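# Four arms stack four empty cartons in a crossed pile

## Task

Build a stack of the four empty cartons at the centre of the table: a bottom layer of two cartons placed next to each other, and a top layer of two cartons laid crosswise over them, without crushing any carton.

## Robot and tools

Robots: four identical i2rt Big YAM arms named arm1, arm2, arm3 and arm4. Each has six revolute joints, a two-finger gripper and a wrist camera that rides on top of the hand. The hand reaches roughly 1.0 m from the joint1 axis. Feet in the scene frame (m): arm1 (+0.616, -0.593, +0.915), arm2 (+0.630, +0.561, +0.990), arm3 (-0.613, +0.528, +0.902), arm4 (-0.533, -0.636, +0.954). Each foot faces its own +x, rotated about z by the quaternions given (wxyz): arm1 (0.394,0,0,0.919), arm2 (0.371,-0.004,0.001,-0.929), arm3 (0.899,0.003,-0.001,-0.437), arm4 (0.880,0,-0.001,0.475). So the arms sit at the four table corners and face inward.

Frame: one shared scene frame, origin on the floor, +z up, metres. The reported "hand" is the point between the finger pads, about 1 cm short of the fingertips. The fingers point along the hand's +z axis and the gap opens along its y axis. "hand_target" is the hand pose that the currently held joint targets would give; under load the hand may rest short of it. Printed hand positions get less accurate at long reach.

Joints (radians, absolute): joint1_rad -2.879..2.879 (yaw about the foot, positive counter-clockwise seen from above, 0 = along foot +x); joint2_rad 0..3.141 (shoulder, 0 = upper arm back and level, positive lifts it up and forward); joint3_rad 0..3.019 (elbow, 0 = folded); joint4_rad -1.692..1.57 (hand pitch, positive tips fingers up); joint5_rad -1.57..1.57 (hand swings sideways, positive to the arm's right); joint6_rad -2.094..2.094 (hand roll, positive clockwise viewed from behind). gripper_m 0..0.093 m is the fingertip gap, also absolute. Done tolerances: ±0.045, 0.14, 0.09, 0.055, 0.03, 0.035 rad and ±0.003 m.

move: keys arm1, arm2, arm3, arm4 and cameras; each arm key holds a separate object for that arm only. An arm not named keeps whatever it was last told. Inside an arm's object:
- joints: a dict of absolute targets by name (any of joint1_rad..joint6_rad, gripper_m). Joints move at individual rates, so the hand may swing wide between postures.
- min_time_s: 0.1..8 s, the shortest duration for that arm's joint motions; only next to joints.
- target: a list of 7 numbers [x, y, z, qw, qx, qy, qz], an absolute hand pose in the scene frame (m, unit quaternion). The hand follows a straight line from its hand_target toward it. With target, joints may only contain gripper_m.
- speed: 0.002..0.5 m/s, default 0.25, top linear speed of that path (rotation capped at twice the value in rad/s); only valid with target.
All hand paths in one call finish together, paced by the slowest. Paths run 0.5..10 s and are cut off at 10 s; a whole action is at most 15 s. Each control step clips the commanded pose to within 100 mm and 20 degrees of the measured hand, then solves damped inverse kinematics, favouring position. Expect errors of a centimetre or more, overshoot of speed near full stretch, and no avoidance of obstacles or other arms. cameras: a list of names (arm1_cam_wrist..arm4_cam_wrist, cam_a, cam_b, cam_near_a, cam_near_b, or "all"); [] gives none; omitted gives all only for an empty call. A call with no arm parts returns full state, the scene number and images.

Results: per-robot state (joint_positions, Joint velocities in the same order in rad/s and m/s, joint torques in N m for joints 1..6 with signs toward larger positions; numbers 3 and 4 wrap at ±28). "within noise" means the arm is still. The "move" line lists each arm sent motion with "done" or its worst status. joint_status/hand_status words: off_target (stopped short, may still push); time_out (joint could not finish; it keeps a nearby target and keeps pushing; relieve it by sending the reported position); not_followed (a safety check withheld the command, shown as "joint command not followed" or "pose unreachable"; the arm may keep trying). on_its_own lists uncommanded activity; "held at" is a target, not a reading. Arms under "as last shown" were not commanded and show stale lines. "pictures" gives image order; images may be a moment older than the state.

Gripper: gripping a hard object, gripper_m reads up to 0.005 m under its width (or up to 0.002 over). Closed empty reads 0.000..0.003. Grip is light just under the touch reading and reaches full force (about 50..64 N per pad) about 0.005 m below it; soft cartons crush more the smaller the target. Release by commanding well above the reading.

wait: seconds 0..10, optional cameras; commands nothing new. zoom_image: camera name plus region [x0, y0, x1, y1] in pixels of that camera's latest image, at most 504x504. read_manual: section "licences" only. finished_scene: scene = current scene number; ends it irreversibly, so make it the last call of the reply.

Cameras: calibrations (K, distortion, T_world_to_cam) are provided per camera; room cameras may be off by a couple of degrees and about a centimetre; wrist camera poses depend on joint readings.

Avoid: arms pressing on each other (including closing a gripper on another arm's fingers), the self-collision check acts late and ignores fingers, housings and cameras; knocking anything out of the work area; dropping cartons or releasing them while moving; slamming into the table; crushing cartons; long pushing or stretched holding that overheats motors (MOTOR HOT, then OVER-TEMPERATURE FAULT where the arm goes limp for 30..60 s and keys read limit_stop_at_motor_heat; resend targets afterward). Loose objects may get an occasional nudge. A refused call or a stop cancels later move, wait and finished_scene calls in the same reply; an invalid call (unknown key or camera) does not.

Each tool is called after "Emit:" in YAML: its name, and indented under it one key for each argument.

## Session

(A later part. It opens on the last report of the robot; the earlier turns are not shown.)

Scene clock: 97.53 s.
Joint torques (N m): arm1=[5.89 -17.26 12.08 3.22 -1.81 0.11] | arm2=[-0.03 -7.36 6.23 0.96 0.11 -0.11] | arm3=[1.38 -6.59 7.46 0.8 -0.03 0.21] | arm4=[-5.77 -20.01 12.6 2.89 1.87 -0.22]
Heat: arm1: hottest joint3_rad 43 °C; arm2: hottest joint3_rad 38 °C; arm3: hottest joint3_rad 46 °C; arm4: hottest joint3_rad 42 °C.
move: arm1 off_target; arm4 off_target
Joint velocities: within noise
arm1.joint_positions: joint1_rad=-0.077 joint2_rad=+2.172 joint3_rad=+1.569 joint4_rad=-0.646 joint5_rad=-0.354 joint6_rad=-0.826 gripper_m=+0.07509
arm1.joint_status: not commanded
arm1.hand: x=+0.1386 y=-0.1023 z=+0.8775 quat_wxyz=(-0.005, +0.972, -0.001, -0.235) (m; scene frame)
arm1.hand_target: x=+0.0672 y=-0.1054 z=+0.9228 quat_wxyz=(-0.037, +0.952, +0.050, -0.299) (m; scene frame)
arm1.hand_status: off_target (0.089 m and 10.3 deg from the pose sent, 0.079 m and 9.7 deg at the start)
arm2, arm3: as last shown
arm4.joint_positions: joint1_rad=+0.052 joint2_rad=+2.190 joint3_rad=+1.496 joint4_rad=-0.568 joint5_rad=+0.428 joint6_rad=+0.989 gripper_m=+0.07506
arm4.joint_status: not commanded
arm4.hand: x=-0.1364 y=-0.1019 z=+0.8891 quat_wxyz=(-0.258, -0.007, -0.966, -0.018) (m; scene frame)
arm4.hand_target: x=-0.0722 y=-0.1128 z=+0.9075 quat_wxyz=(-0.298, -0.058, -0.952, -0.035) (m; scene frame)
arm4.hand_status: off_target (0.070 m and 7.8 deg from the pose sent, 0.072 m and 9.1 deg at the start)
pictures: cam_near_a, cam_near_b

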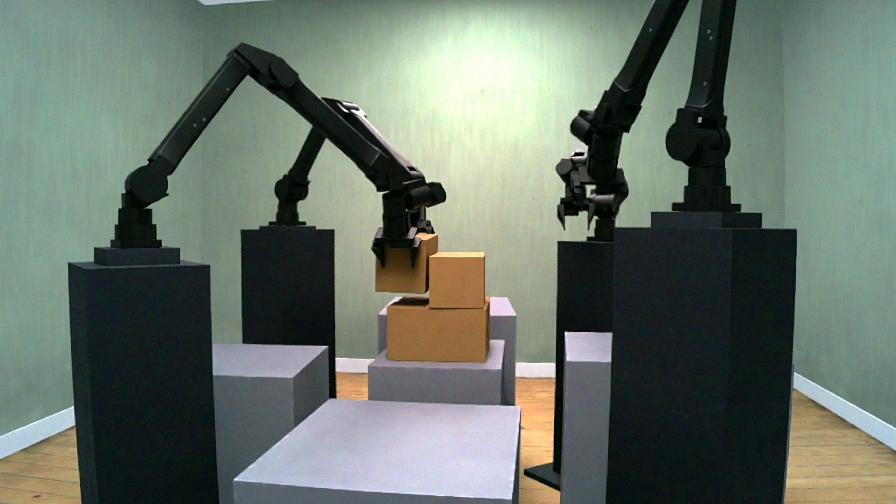

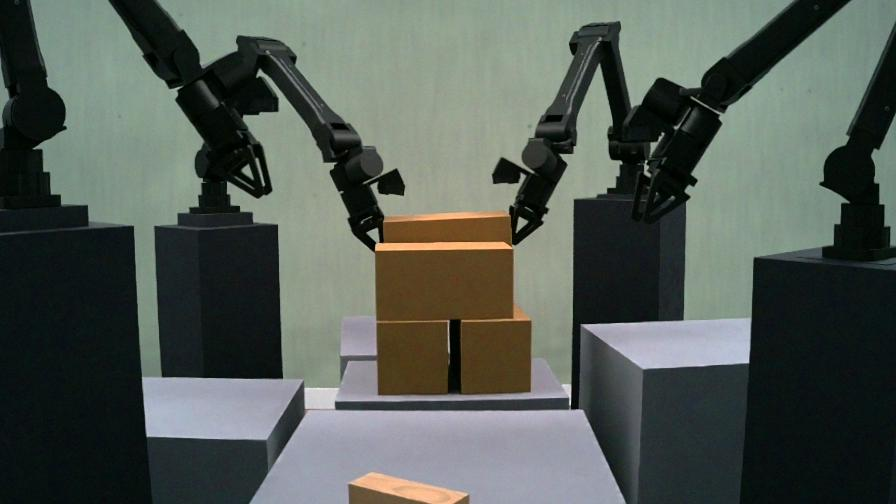

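Emit:
move:
  arm1: {"target":[0.060,-0.105,0.918,-0.0394,0.9523,0.0490,-0.2984],"speed":0.05}
  arm4: {"target":[-0.068,-0.14,0.91,0.2978,0.0572,0.9522,0.0367],"speed":0.05}
  cameras: ["cam_near_a"]

Emit:
zoom_image:
  camera: "cam_near_a"
  region: [300, 200, 540, 380]

Scene clock: 99.43 s.
Joint torques (N m): arm1=[6.53 -17.85 10.76 3.22 -1.42 0.3] | arm2=[-0.26 -6.12 6.08 0.98 0.08 -0.09] | arm3=[1.38 -6.71 7.47 0.81 -0.03 0.21] | arm4=[-7.3 -22.01 9.01 2.39 1.7 -0.28]
Heat: arm1: hottest joint3_rad 44 °C; arm2: hottest joint3_rad 38 °C; arm3: hottest joint3_rad 45 °C; arm4: hottest joint3_rad 42 °C.
move: arm1 off_target; arm4 off_target
Joint velocities: within noise
arm1.joint_positions: joint1_rad=-0.077 joint2_rad=+2.172 joint3_rad=+1.569 joint4_rad=-0.632 joint5_rad=-0.364 joint6_rad=-0.839 gripper_m=+0.07509
arm1.joint_status: not commanded
arm1.hand: x=+0.1356 y=-0.1010 z=+0.8791 quat_wxyz=(-0.009, +0.970, +0.007, -0.243) (m; scene frame)
arm1.hand_target: x=+0.0662 y=-0.1122 z=+0.9217 quat_wxyz=(-0.036, +0.952, +0.050, -0.299) (m; scene frame)
arm1.hand_status: off_target (0.085 m and 9.0 deg from the pose sent, 0.088 m and 10.3 deg at the start)
arm2, arm3: as last shown
arm4.joint_positions: joint1_rad=+0.050 joint2_rad=+2.161 joint3_rad=+1.434 joint4_rad=-0.497 joint5_rad=+0.422 joint6_rad=+0.965 gripper_m=+0.07506
arm4.joint_status: not commanded
arm4.hand: x=-0.1404 y=-0.1089 z=+0.8893 quat_wxyz=(-0.265, +0.000, -0.964, -0.032) (m; scene frame)
arm4.hand_target: x=-0.0732 y=-0.1437 z=+0.9105 quat_wxyz=(-0.298, -0.058, -0.952, -0.035) (m; scene frame)
arm4.hand_status: off_target (0.081 m and 7.7 deg from the pose sent, 0.081 m and 7.8 deg at the start)
pictures: cam_near_a

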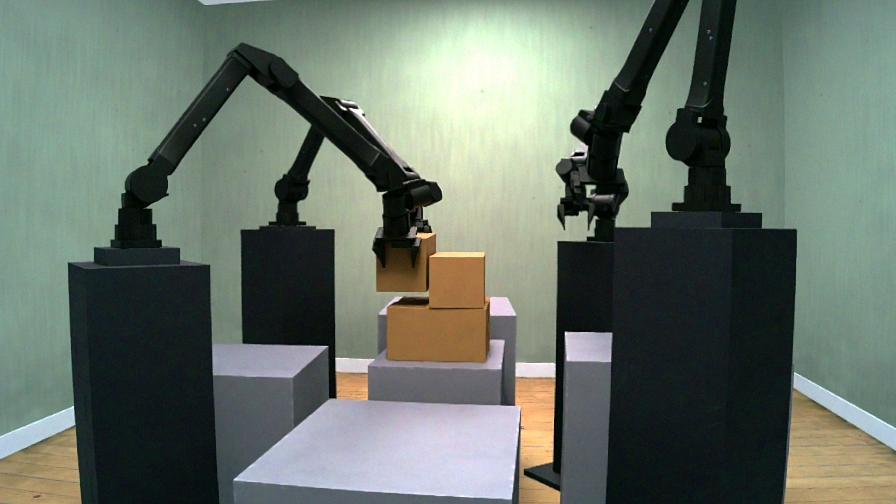

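Scaled by 2.100 from the camera's 896x504 image, which has a finer 1280x720 frame.

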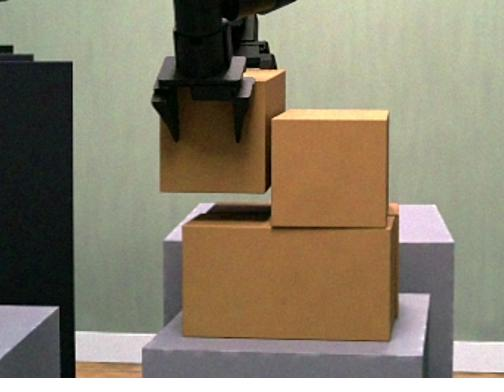

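Emit:
move:
  arm1: {"target":[0.060,-0.112,0.888,-0.0394,0.9523,0.0490,-0.2984],"speed":0.05}
  arm4: {"target":[-0.068,-0.145,0.875,0.2978,0.0572,0.9522,0.0367],"speed":0.05}
  cameras: ["cam_near_a","cam_near_b"]

Emit:
zoom_image:
  camera: "cam_near_a"
  region: [300, 200, 540, 380]

Scene clock: 101.40 s.
Joint torques (N m): arm1=[7.12 -17.79 8.7 3.58 -1.41 0.46] | arm2=[-0.03 -6.3 6.04 1.01 0.09 -0.11] | arm3=[1.38 -6.65 7.46 0.79 -0.04 0.21] | arm4=[-7.65 -18.84 9.2 2.52 2.03 -0.23]
Heat: arm1: hottest joint3_rad 44 °C; arm2: hottest joint2_rad 37 °C; arm3: hottest joint3_rad 45 °C; arm4: hottest joint3_rad 42 °C.
move: arm1 off_target; arm4 off_target
Joint velocities: within noise
arm1.joint_positions: joint1_rad=-0.077 joint2_rad=+2.205 joint3_rad=+1.569 joint4_rad=-0.577 joint5_rad=-0.362 joint6_rad=-0.852 gripper_m=+0.07509
arm1.joint_status: not commanded
arm1.hand: x=+0.1318 y=-0.0959 z=+0.8610 quat_wxyz=(-0.019, +0.968, +0.015, -0.248) (m; scene frame)
arm1.hand_target: x=+0.0655 y=-0.1178 z=+0.8906 quat_wxyz=(-0.035, +0.952, +0.050, -0.299) (m; scene frame)
arm1.hand_status: off_target (0.078 m and 7.6 deg from the pose sent, 0.077 m and 9.0 deg at the start)
arm2, arm3: as last shown
arm4.joint_positions: joint1_rad=+0.050 joint2_rad=+2.172 joint3_rad=+1.403 joint4_rad=-0.424 joint5_rad=+0.409 joint6_rad=+0.958 gripper_m=+0.07506
arm4.joint_status: not commanded
arm4.hand: x=-0.1425 y=-0.1084 z=+0.8762 quat_wxyz=(-0.268, +0.002, -0.962, -0.047) (m; scene frame)
arm4.hand_target: x=-0.0748 y=-0.1496 z=+0.8766 quat_wxyz=(-0.297, -0.057, -0.952, -0.035) (m; scene frame)
arm4.hand_status: off_target (0.083 m and 7.8 deg from the pose sent, 0.082 m and 7.7 deg at the start)
pictures: cam_near_a, cam_near_b

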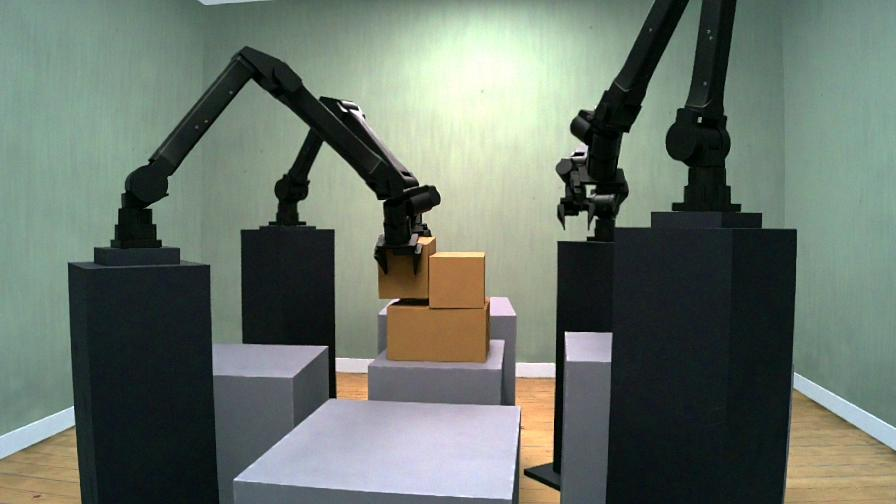

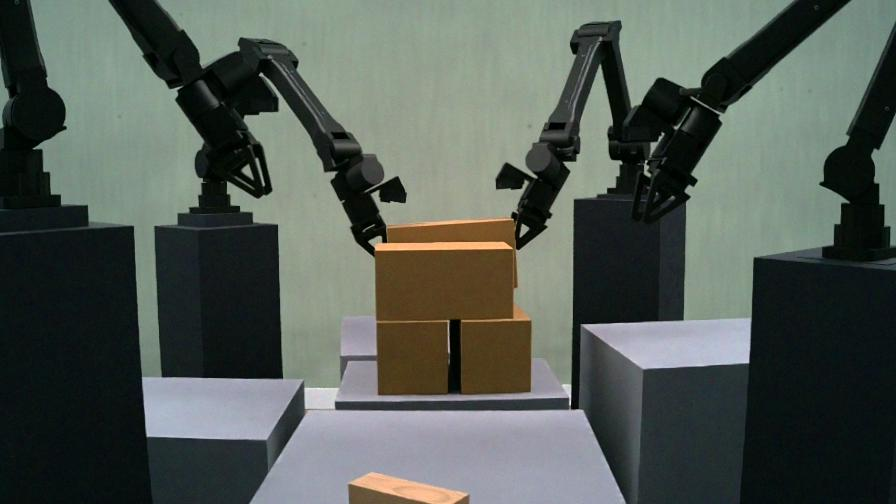

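Scaled by 2.100 from the camera's 896x504 image, which has a finer 1280x720 frame.

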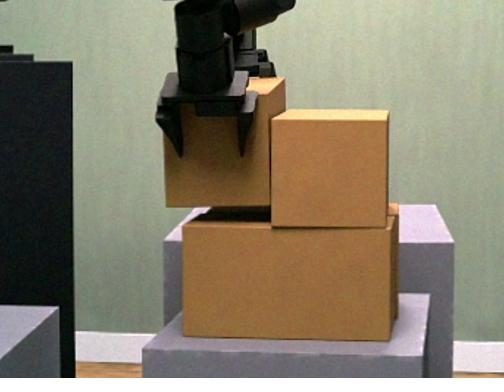

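Emit:
move:
  arm1: {"target":[0.060,-0.125,0.868,-0.0300,0.9526,0.0420,-0.2990],"speed":0.05}
  arm4: {"target":[-0.068,-0.145,0.835,0.2978,0.0500,0.9526,0.0300],"speed":0.05}
  cameras: ["cam_near_a","cam_near_b"]

Emit:
zoom_image:
  camera: "cam_near_a"
  region: [300, 200, 540, 380]

Scene clock: 103.43 s.
Joint torques (N m): arm1=[7.41 -17.03 8.24 3.63 -1.38 0.52] | arm2=[-0.26 -6.53 5.91 0.85 0.11 -0.12] | arm3=[1.38 -6.71 7.46 0.77 -0.03 0.21] | arm4=[-7.47 -17.73 10.25 2.51 1.86 -0.29]
Heat: arm1: hottest joint3_rad 44 °C; arm2: hottest joint2_rad 37 °C; arm3: hottest joint3_rad 45 °C; arm4: hottest joint3_rad 43 °C.
move: arm1 off_target; arm4 off_target
Joint velocities: within noise
arm1.joint_positions: joint1_rad=-0.069 joint2_rad=+2.211 joint3_rad=+1.538 joint4_rad=-0.535 joint5_rad=-0.368 joint6_rad=-0.833 gripper_m=+0.07509
arm1.joint_status: not commanded
arm1.hand: x=+0.1307 y=-0.1048 z=+0.8492 quat_wxyz=(-0.016, +0.967, +0.011, -0.252) (m; scene frame)
arm1.hand_target: x=+0.0653 y=-0.1305 z=+0.8709 quat_wxyz=(-0.026, +0.953, +0.043, -0.299) (m; scene frame)
arm1.hand_status: off_target (0.076 m and 6.9 deg from the pose sent, 0.078 m and 7.0 deg at the start)
arm2, arm3: as last shown
arm4.joint_positions: joint1_rad=+0.049 joint2_rad=+2.237 joint3_rad=+1.393 joint4_rad=-0.365 joint5_rad=+0.419 joint6_rad=+0.951 gripper_m=+0.07506
arm4.joint_status: not commanded
arm4.hand: x=-0.1441 y=-0.1159 z=+0.8376 quat_wxyz=(-0.268, +0.005, -0.963, -0.037) (m; scene frame)
arm4.hand_target: x=-0.0747 y=-0.1507 z=+0.8373 quat_wxyz=(-0.298, -0.050, -0.953, -0.028) (m; scene frame)
arm4.hand_status: off_target (0.081 m and 7.3 deg from the pose sent, 0.093 m and 7.2 deg at the start)
pictures: cam_near_a, cam_near_b

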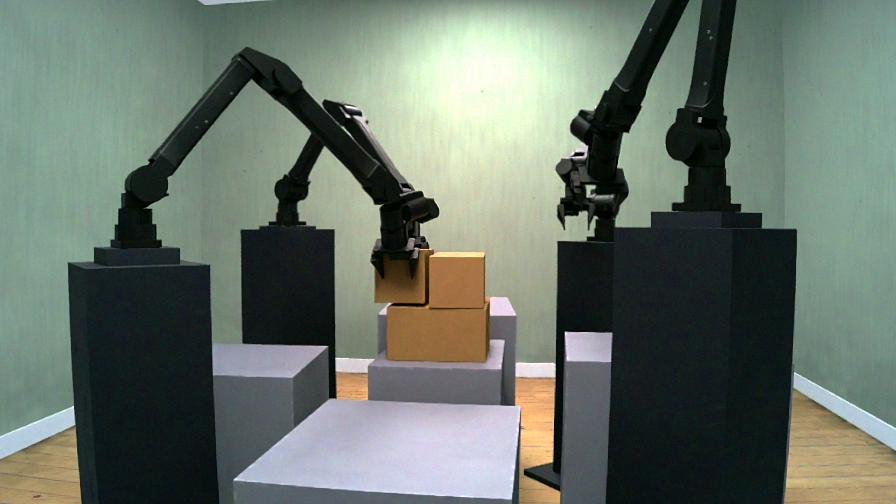

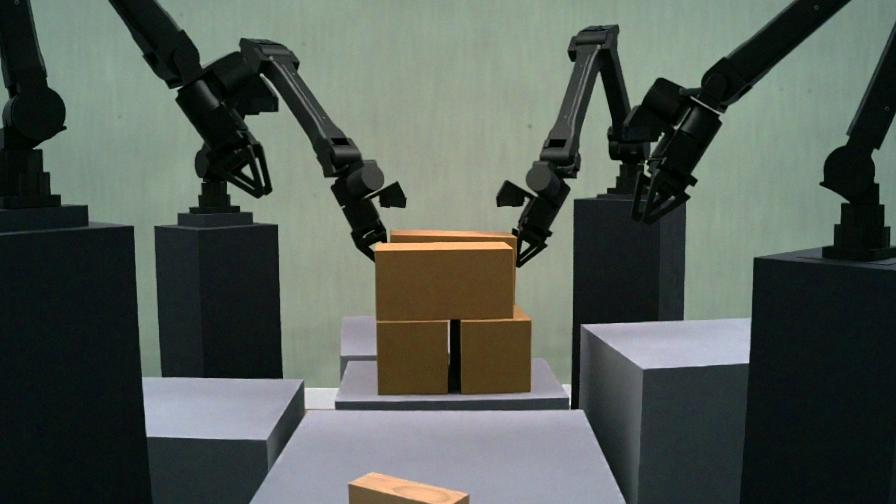

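Scaled by 2.100 from the camera's 896x504 image, which has a finer 1280x720 frame.

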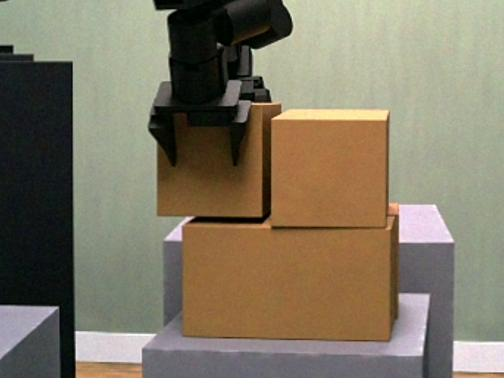

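Emit:
move:
  arm1: {"target":[0.060,-0.122,0.845,-0.0300,0.9526,0.0420,-0.2990],"speed":0.05}
  arm4: {"target":[-0.068,-0.14,0.825,0.2978,0.0500,0.9526,0.0300],"speed":0.05}
  cameras: ["cam_near_a","cam_near_b"]

Emit:
zoom_image:
  camera: "cam_near_a"
  region: [300, 200, 540, 380]

Scene clock: 105.17 s.
Joint torques (N m): arm1=[7.12 -15.15 8.88 4.03 -1.39 0.47] | arm2=[-0.09 -6.36 6.02 1.02 0.09 -0.13] | arm3=[1.38 -6.71 7.47 0.8 -0.03 0.2] | arm4=[-7.36 -16.73 11.44 2.37 1.69 -0.28]
Heat: arm1: hottest joint3_rad 44 °C; arm2: hottest joint2_rad 37 °C; arm3: hottest joint3_rad 45 °C; arm4: hottest joint3_rad 43 °C.
move: arm1 off_target; arm4 off_target
Joint velocities: within noise
arm1.joint_positions: joint1_rad=-0.069 joint2_rad=+2.225 joint3_rad=+1.529 joint4_rad=-0.509 joint5_rad=-0.368 joint6_rad=-0.830 gripper_m=+0.07509
arm1.joint_status: not commanded
arm1.hand: x=+0.1315 y=-0.1058 z=+0.8388 quat_wxyz=(-0.016, +0.967, +0.009, -0.253) (m; scene frame)
arm1.hand_target: x=+0.0659 y=-0.1283 z=+0.8487 quat_wxyz=(-0.026, +0.953, +0.043, -0.299) (m; scene frame)
arm1.hand_status: off_target (0.074 m and 6.8 deg from the pose sent, 0.073 m and 6.9 deg at the start)
arm2, arm3: as last shown
arm4.joint_positions: joint1_rad=+0.049 joint2_rad=+2.247 joint3_rad=+1.393 joint4_rad=-0.354 joint5_rad=+0.426 joint6_rad=+0.953 gripper_m=+0.07506
arm4.joint_status: not commanded
arm4.hand: x=-0.1432 y=-0.1165 z=+0.8330 quat_wxyz=(-0.271, +0.003, -0.962, -0.036) (m; scene frame)
arm4.hand_target: x=-0.0746 y=-0.1465 z=+0.8280 quat_wxyz=(-0.298, -0.050, -0.953, -0.028) (m; scene frame)
arm4.hand_status: off_target (0.079 m and 7.0 deg from the pose sent, 0.081 m and 7.3 deg at the start)
pictures: cam_near_a, cam_near_b

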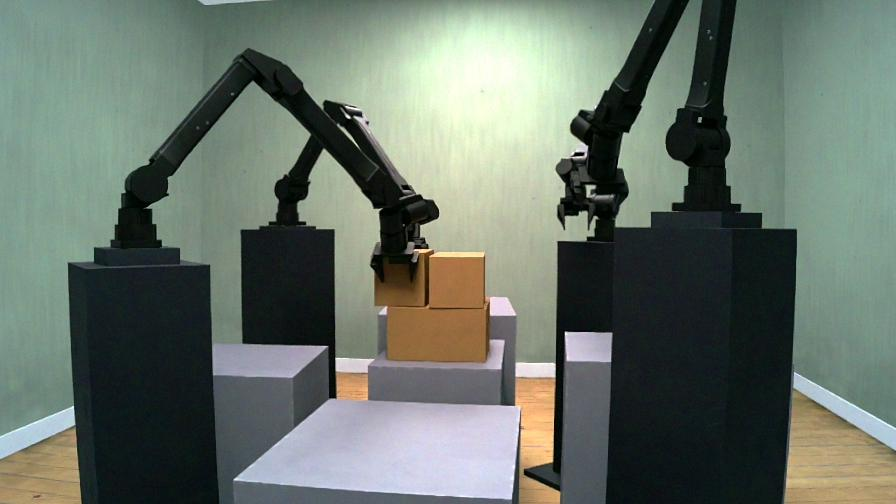

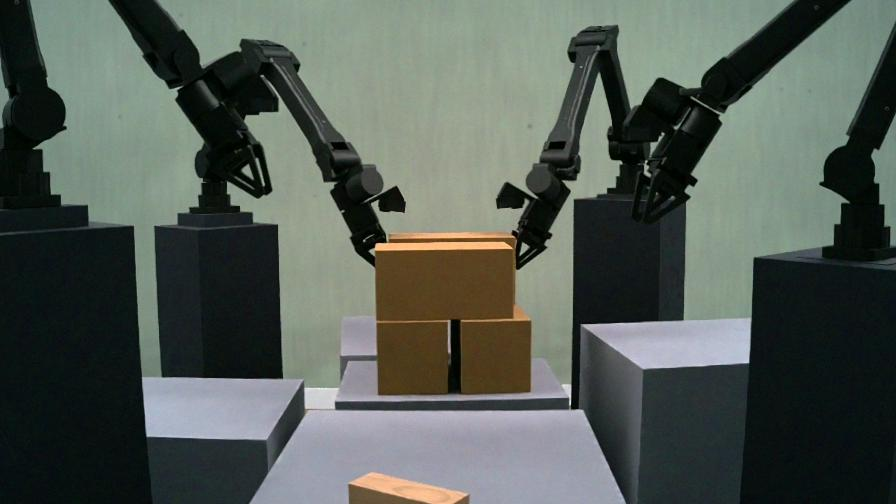

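Scaled by 2.100 from the camera's 896x504 image, which has a finer 1280x720 frame.

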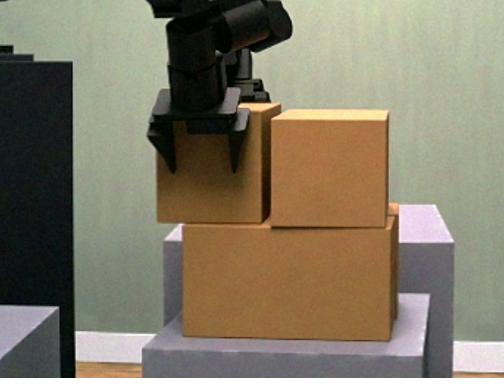

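Emit:
move:
  arm1: {"target":[0.122,-0.106,0.832,0,0.9537,0,-0.3007],"speed":0.06}
  arm4: {"target":[-0.134,-0.117,0.826,0.3007,0,0.9537,0],"speed":0.06}

Emit:
move:
  arm1: {"target":[0.20,-0.11,0.845,0,0.9537,0,-0.3007],"speed":0.12}
  arm4: {"target":[-0.21,-0.12,0.845,0.3007,0,0.9537,0],"speed":0.12}
  cameras: ["cam_near_a","cam_near_b","cam_a","arm4_cam_wrist"]

Emit:
zoom_image:
  camera: "cam_near_a"
  region: [300, 200, 540, 380]

Emit:
zoom_image:
  camera: "cam_a"
  region: [360, 180, 540, 340]

Scene clock: 107.80 s.
Joint torques (N m): arm1=[0.09 -15.91 6.22 2.17 -0.69 0.29] | arm2=[-0.32 -6.77 6.17 0.91 0.12 -0.13] | arm3=[1.26 -6.59 7.46 0.79 -0.03 0.21] | arm4=[-0.91 -17.85 11.19 0.54 1.12 -0.12]
Heat: arm1: hottest joint3_rad 44 °C; arm2: hottest joint2_rad 37 °C; arm3: hottest joint3_rad 45 °C; arm4: hottest joint3_rad 43 °C.
move: arm1 done; arm4 off_target
Joint velocities: within noise
arm1.joint_positions: joint1_rad=-0.083 joint2_rad=+2.231 joint3_rad=+1.509 joint4_rad=-0.463 joint5_rad=-0.449 joint6_rad=-0.814 gripper_m=+0.07509
arm1.joint_status: not commanded
arm1.hand: x=+0.1300 y=-0.1091 z=+0.8362 quat_wxyz=(+0.003, +0.958, +0.005, -0.288) (m; scene frame)
arm1.hand_target: x=+0.1223 y=-0.1062 z=+0.8322 quat_wxyz=(+0.000, +0.954, +0.000, -0.300) (m; scene frame)
arm1.hand_status: done (0.010 m and 1.7 deg from the pose sent, 0.012 m and 6.0 deg at the start)
arm2, arm3: as last shown
arm4.joint_positions: joint1_rad=+0.073 joint2_rad=+2.256 joint3_rad=+1.393 joint4_rad=-0.383 joint5_rad=+0.502 joint6_rad=+0.954 gripper_m=+0.07506
arm4.joint_status: not commanded
arm4.hand: x=-0.1505 y=-0.1226 z=+0.8304 quat_wxyz=(-0.291, +0.012, -0.957, -0.002) (m; scene frame)
arm4.hand_target: x=-0.1345 y=-0.1179 z=+0.8263 quat_wxyz=(-0.301, +0.000, -0.954, +0.000) (m; scene frame)
arm4.hand_status: off_target (0.018 m and 1.8 deg from the pose sent, 0.012 m and 5.5 deg at the start)
pictures: none

Scene clock: 109.30 s.
Joint torques (N m): arm1=[-0.67 -17.49 4.72 1.33 -0.41 0.03] | arm2=[0.26 -6.95 6.05 0.91 0.09 -0.09] | arm3=[1.32 -6.65 7.47 0.77 -0.03 0.21] | arm4=[0.38 -19.78 5.94 0.31 0.6 -0.08]
Heat: arm1: hottest joint3_rad 44 °C; arm2: hottest joint2_rad 37 °C; arm3: hottest joint3_rad 45 °C; arm4: hottest joint3_rad 43 °C.
move: arm1 off_target; arm4 done
Joint velocities: within noise
arm1.joint_positions: joint1_rad=-0.174 joint2_rad=+2.160 joint3_rad=+1.352 joint4_rad=-0.428 joint5_rad=-0.496 joint6_rad=-0.889 gripper_m=+0.07509
arm1.joint_status: not commanded
arm1.hand: x=+0.2001 y=-0.1162 z=+0.8316 quat_wxyz=(+0.014, +0.957, -0.005, -0.291) (m; scene frame)
arm1.hand_target: x=+0.2001 y=-0.1101 z=+0.8448 quat_wxyz=(+0.000, +0.954, +0.000, -0.300) (m; scene frame)
arm1.hand_status: off_target (0.015 m and 2.1 deg from the pose sent, 0.071 m and 1.7 deg at the start)
arm2, arm3: as last shown
arm4.joint_positions: joint1_rad=+0.169 joint2_rad=+2.200 joint3_rad=+1.335 joint4_rad=-0.419 joint5_rad=+0.553 joint6_rad=+1.078 gripper_m=+0.07506
arm4.joint_status: not commanded
arm4.hand: x=-0.2043 y=-0.1137 z=+0.8476 quat_wxyz=(-0.304, +0.000, -0.953, -0.006) (m; scene frame)
arm4.hand_target: x=-0.2098 y=-0.1199 z=+0.8452 quat_wxyz=(-0.301, +0.000, -0.954, +0.000) (m; scene frame)
arm4.hand_status: done (0.009 m and 0.8 deg from the pose sent, 0.061 m and 1.8 deg at the start)
pictures: arm4_cam_wrist, cam_a, cam_near_a, cam_near_b
camera_calibration:
arm4_cam_wrist: T_world_to_cam=[[0.0142046, -0.999858, -0.00909994, -0.106074], [-0.999898, -0.014215, 0.00108067, -0.203232], [-0.00120988, 0.00908366, -0.999958, 0.970998], [0, 0, 0, 1]] pos_world=[-0.20053, -0.117768, 0.970212]

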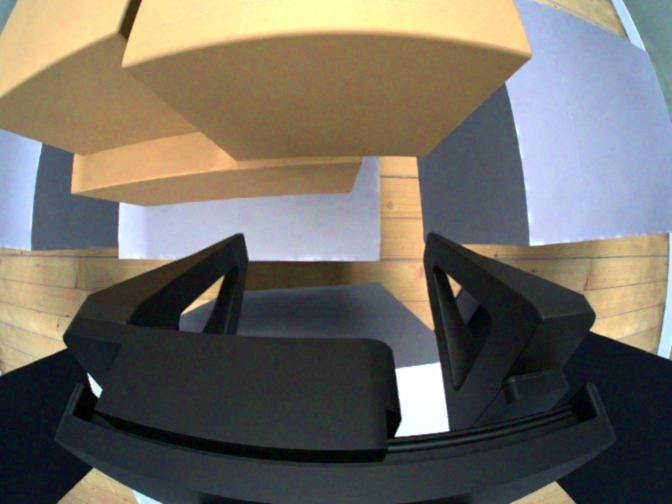

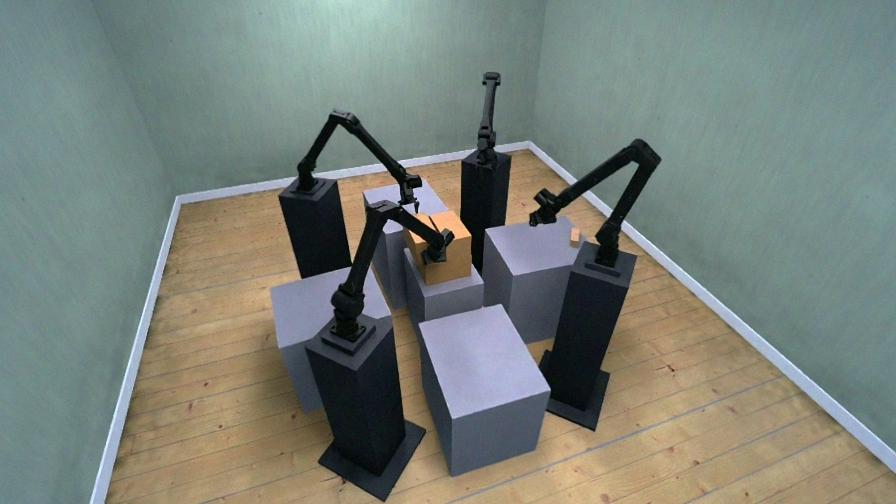

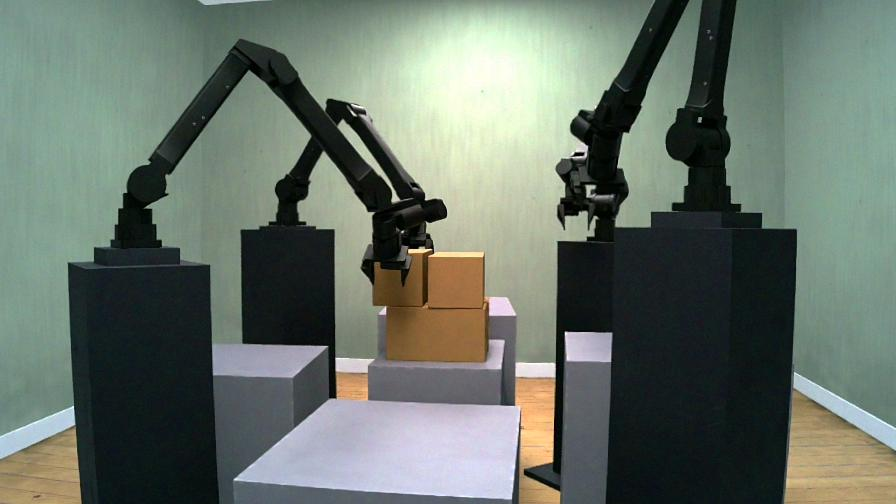

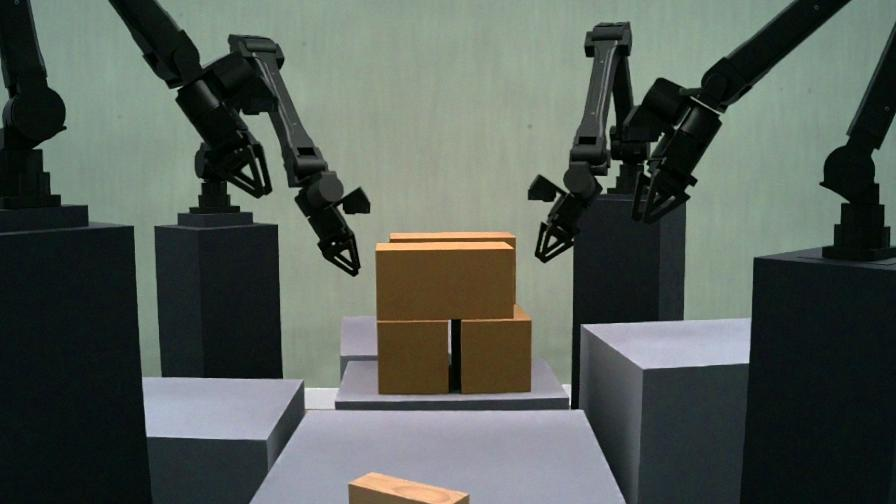

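Scaled by 2.100 from the camera's 896x504 image, which has a finer 1280x720 frame.

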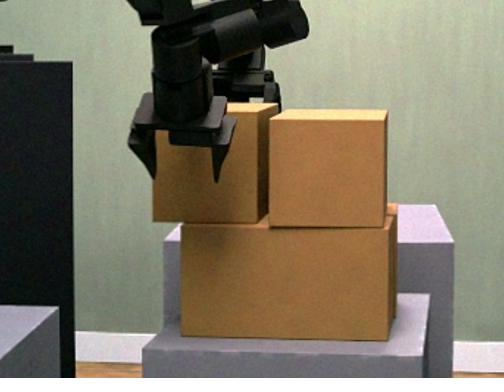

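Scaled by 2.800 from the camera's 896x504 image, which has a finer 1280x720 frame.

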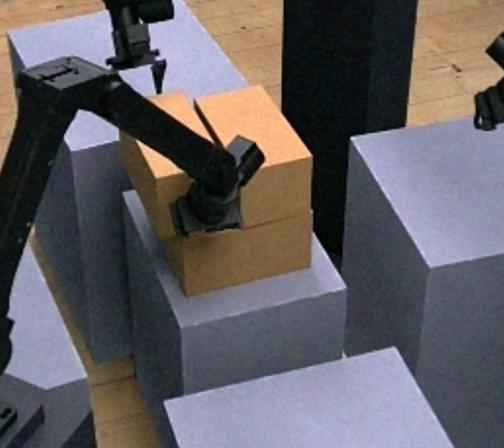

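Emit:
move:
  arm1: {"target":[0.32,-0.35,0.98,0,0.9537,0,-0.3007],"speed":0.25}
  arm4: {"target":[-0.32,-0.35,0.98,0.3007,0,0.9537,0],"speed":0.25}
  cameras: ["cam_near_a","cam_near_b"]

Scene clock: 111.90 s.
Joint torques (N m): arm1=[1.08 -7.47 5.48 0.47 -0.15 0.15] | arm2=[-0.26 -6.42 6.13 1.2 0.09 -0.12] | arm3=[1.38 -6.65 7.46 0.8 -0.03 0.2] | arm4=[1.2 -9.11 6.19 0.38 0.59 -0.09]
Heat: arm1: hottest joint3_rad 43 °C; arm2: hottest joint2_rad 37 °C; arm3: hottest joint3_rad 45 °C; arm4: hottest joint3_rad 43 °C.
move: arm1 done; arm4 off_target
Joint velocities: within noise
arm1.joint_positions: joint1_rad=-0.095 joint2_rad=+1.311 joint3_rad=+0.628 joint4_rad=-0.472 joint5_rad=-0.465 joint6_rad=-0.799 gripper_m=+0.07509
arm1.joint_status: not commanded
arm1.hand: x=+0.3205 y=-0.3425 z=+0.9778 quat_wxyz=(-0.002, +0.953, -0.003, -0.302) (m; scene frame)
arm1.hand_target: x=+0.3200 y=-0.3498 z=+0.9798 quat_wxyz=(+0.000, +0.954, +0.000, -0.301) (m; scene frame)
arm1.hand_status: done (0.008 m and 0.5 deg from the pose sent, 0.302 m and 2.0 deg at the start)
arm2.joint_positions: joint1_rad=-0.136 joint2_rad=+1.378 joint3_rad=+0.465 joint4_rad=-0.141 joint5_rad=+0.337 joint6_rad=+0.533 gripper_m=+0.07508
arm2.joint_status: not commanded
arm2.hand: x=+0.2978 y=+0.3942 z=+0.9988 quat_wxyz=(-0.002, -0.953, +0.000, +0.303) (m; scene frame)
arm2.hand_target: x=+0.2998 y=+0.3998 z=+0.9999 quat_wxyz=(+0.000, -0.954, +0.000, +0.301) (m; scene frame)
arm2.hand_status: not commanded
arm3.joint_positions: joint1_rad=+0.395 joint2_rad=+1.139 joint3_rad=+0.487 joint4_rad=-0.372 joint5_rad=-0.275 joint6_rad=-0.427 gripper_m=+0.07506
arm3.joint_status: not commanded
arm3.hand: x=-0.2814 y=+0.3958 z=+0.9670 quat_wxyz=(-0.300, -0.003, -0.954, +0.001) (m; scene frame)
arm3.hand_target: x=-0.2800 y=+0.3999 z=+0.9700 quat_wxyz=(-0.301, +0.000, -0.954, +0.000) (m; scene frame)
arm3.hand_status: not commanded
arm4.joint_positions: joint1_rad=+0.189 joint2_rad=+1.409 joint3_rad=+0.615 joint4_rad=-0.510 joint5_rad=+0.561 joint6_rad=+1.114 gripper_m=+0.07506
arm4.joint_status: not commanded
arm4.hand: x=-0.3118 y=-0.3445 z=+0.9837 quat_wxyz=(-0.303, -0.006, -0.953, -0.005) (m; scene frame)
arm4.hand_target: x=-0.3197 y=-0.3500 z=+0.9799 quat_wxyz=(-0.301, +0.000, -0.954, +0.000) (m; scene frame)
arm4.hand_status: off_target (0.011 m and 0.9 deg from the pose sent, 0.294 m and 0.8 deg at the start)
pictures: cam_near_a, cam_near_b

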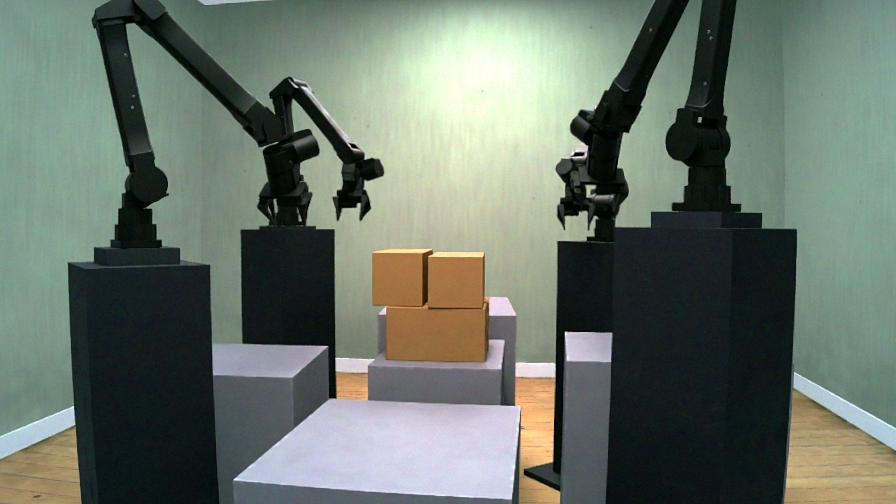

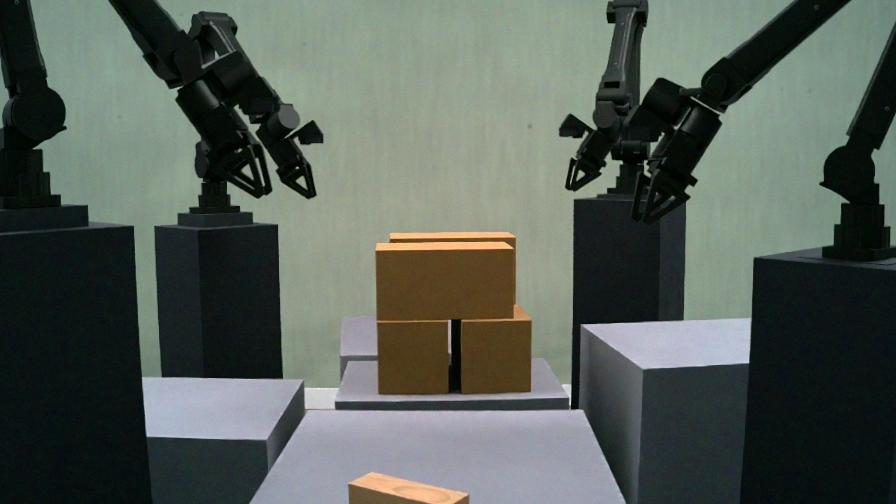

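Emit:
finished_scene:
  scene: 2

The scene is finished: the task was done.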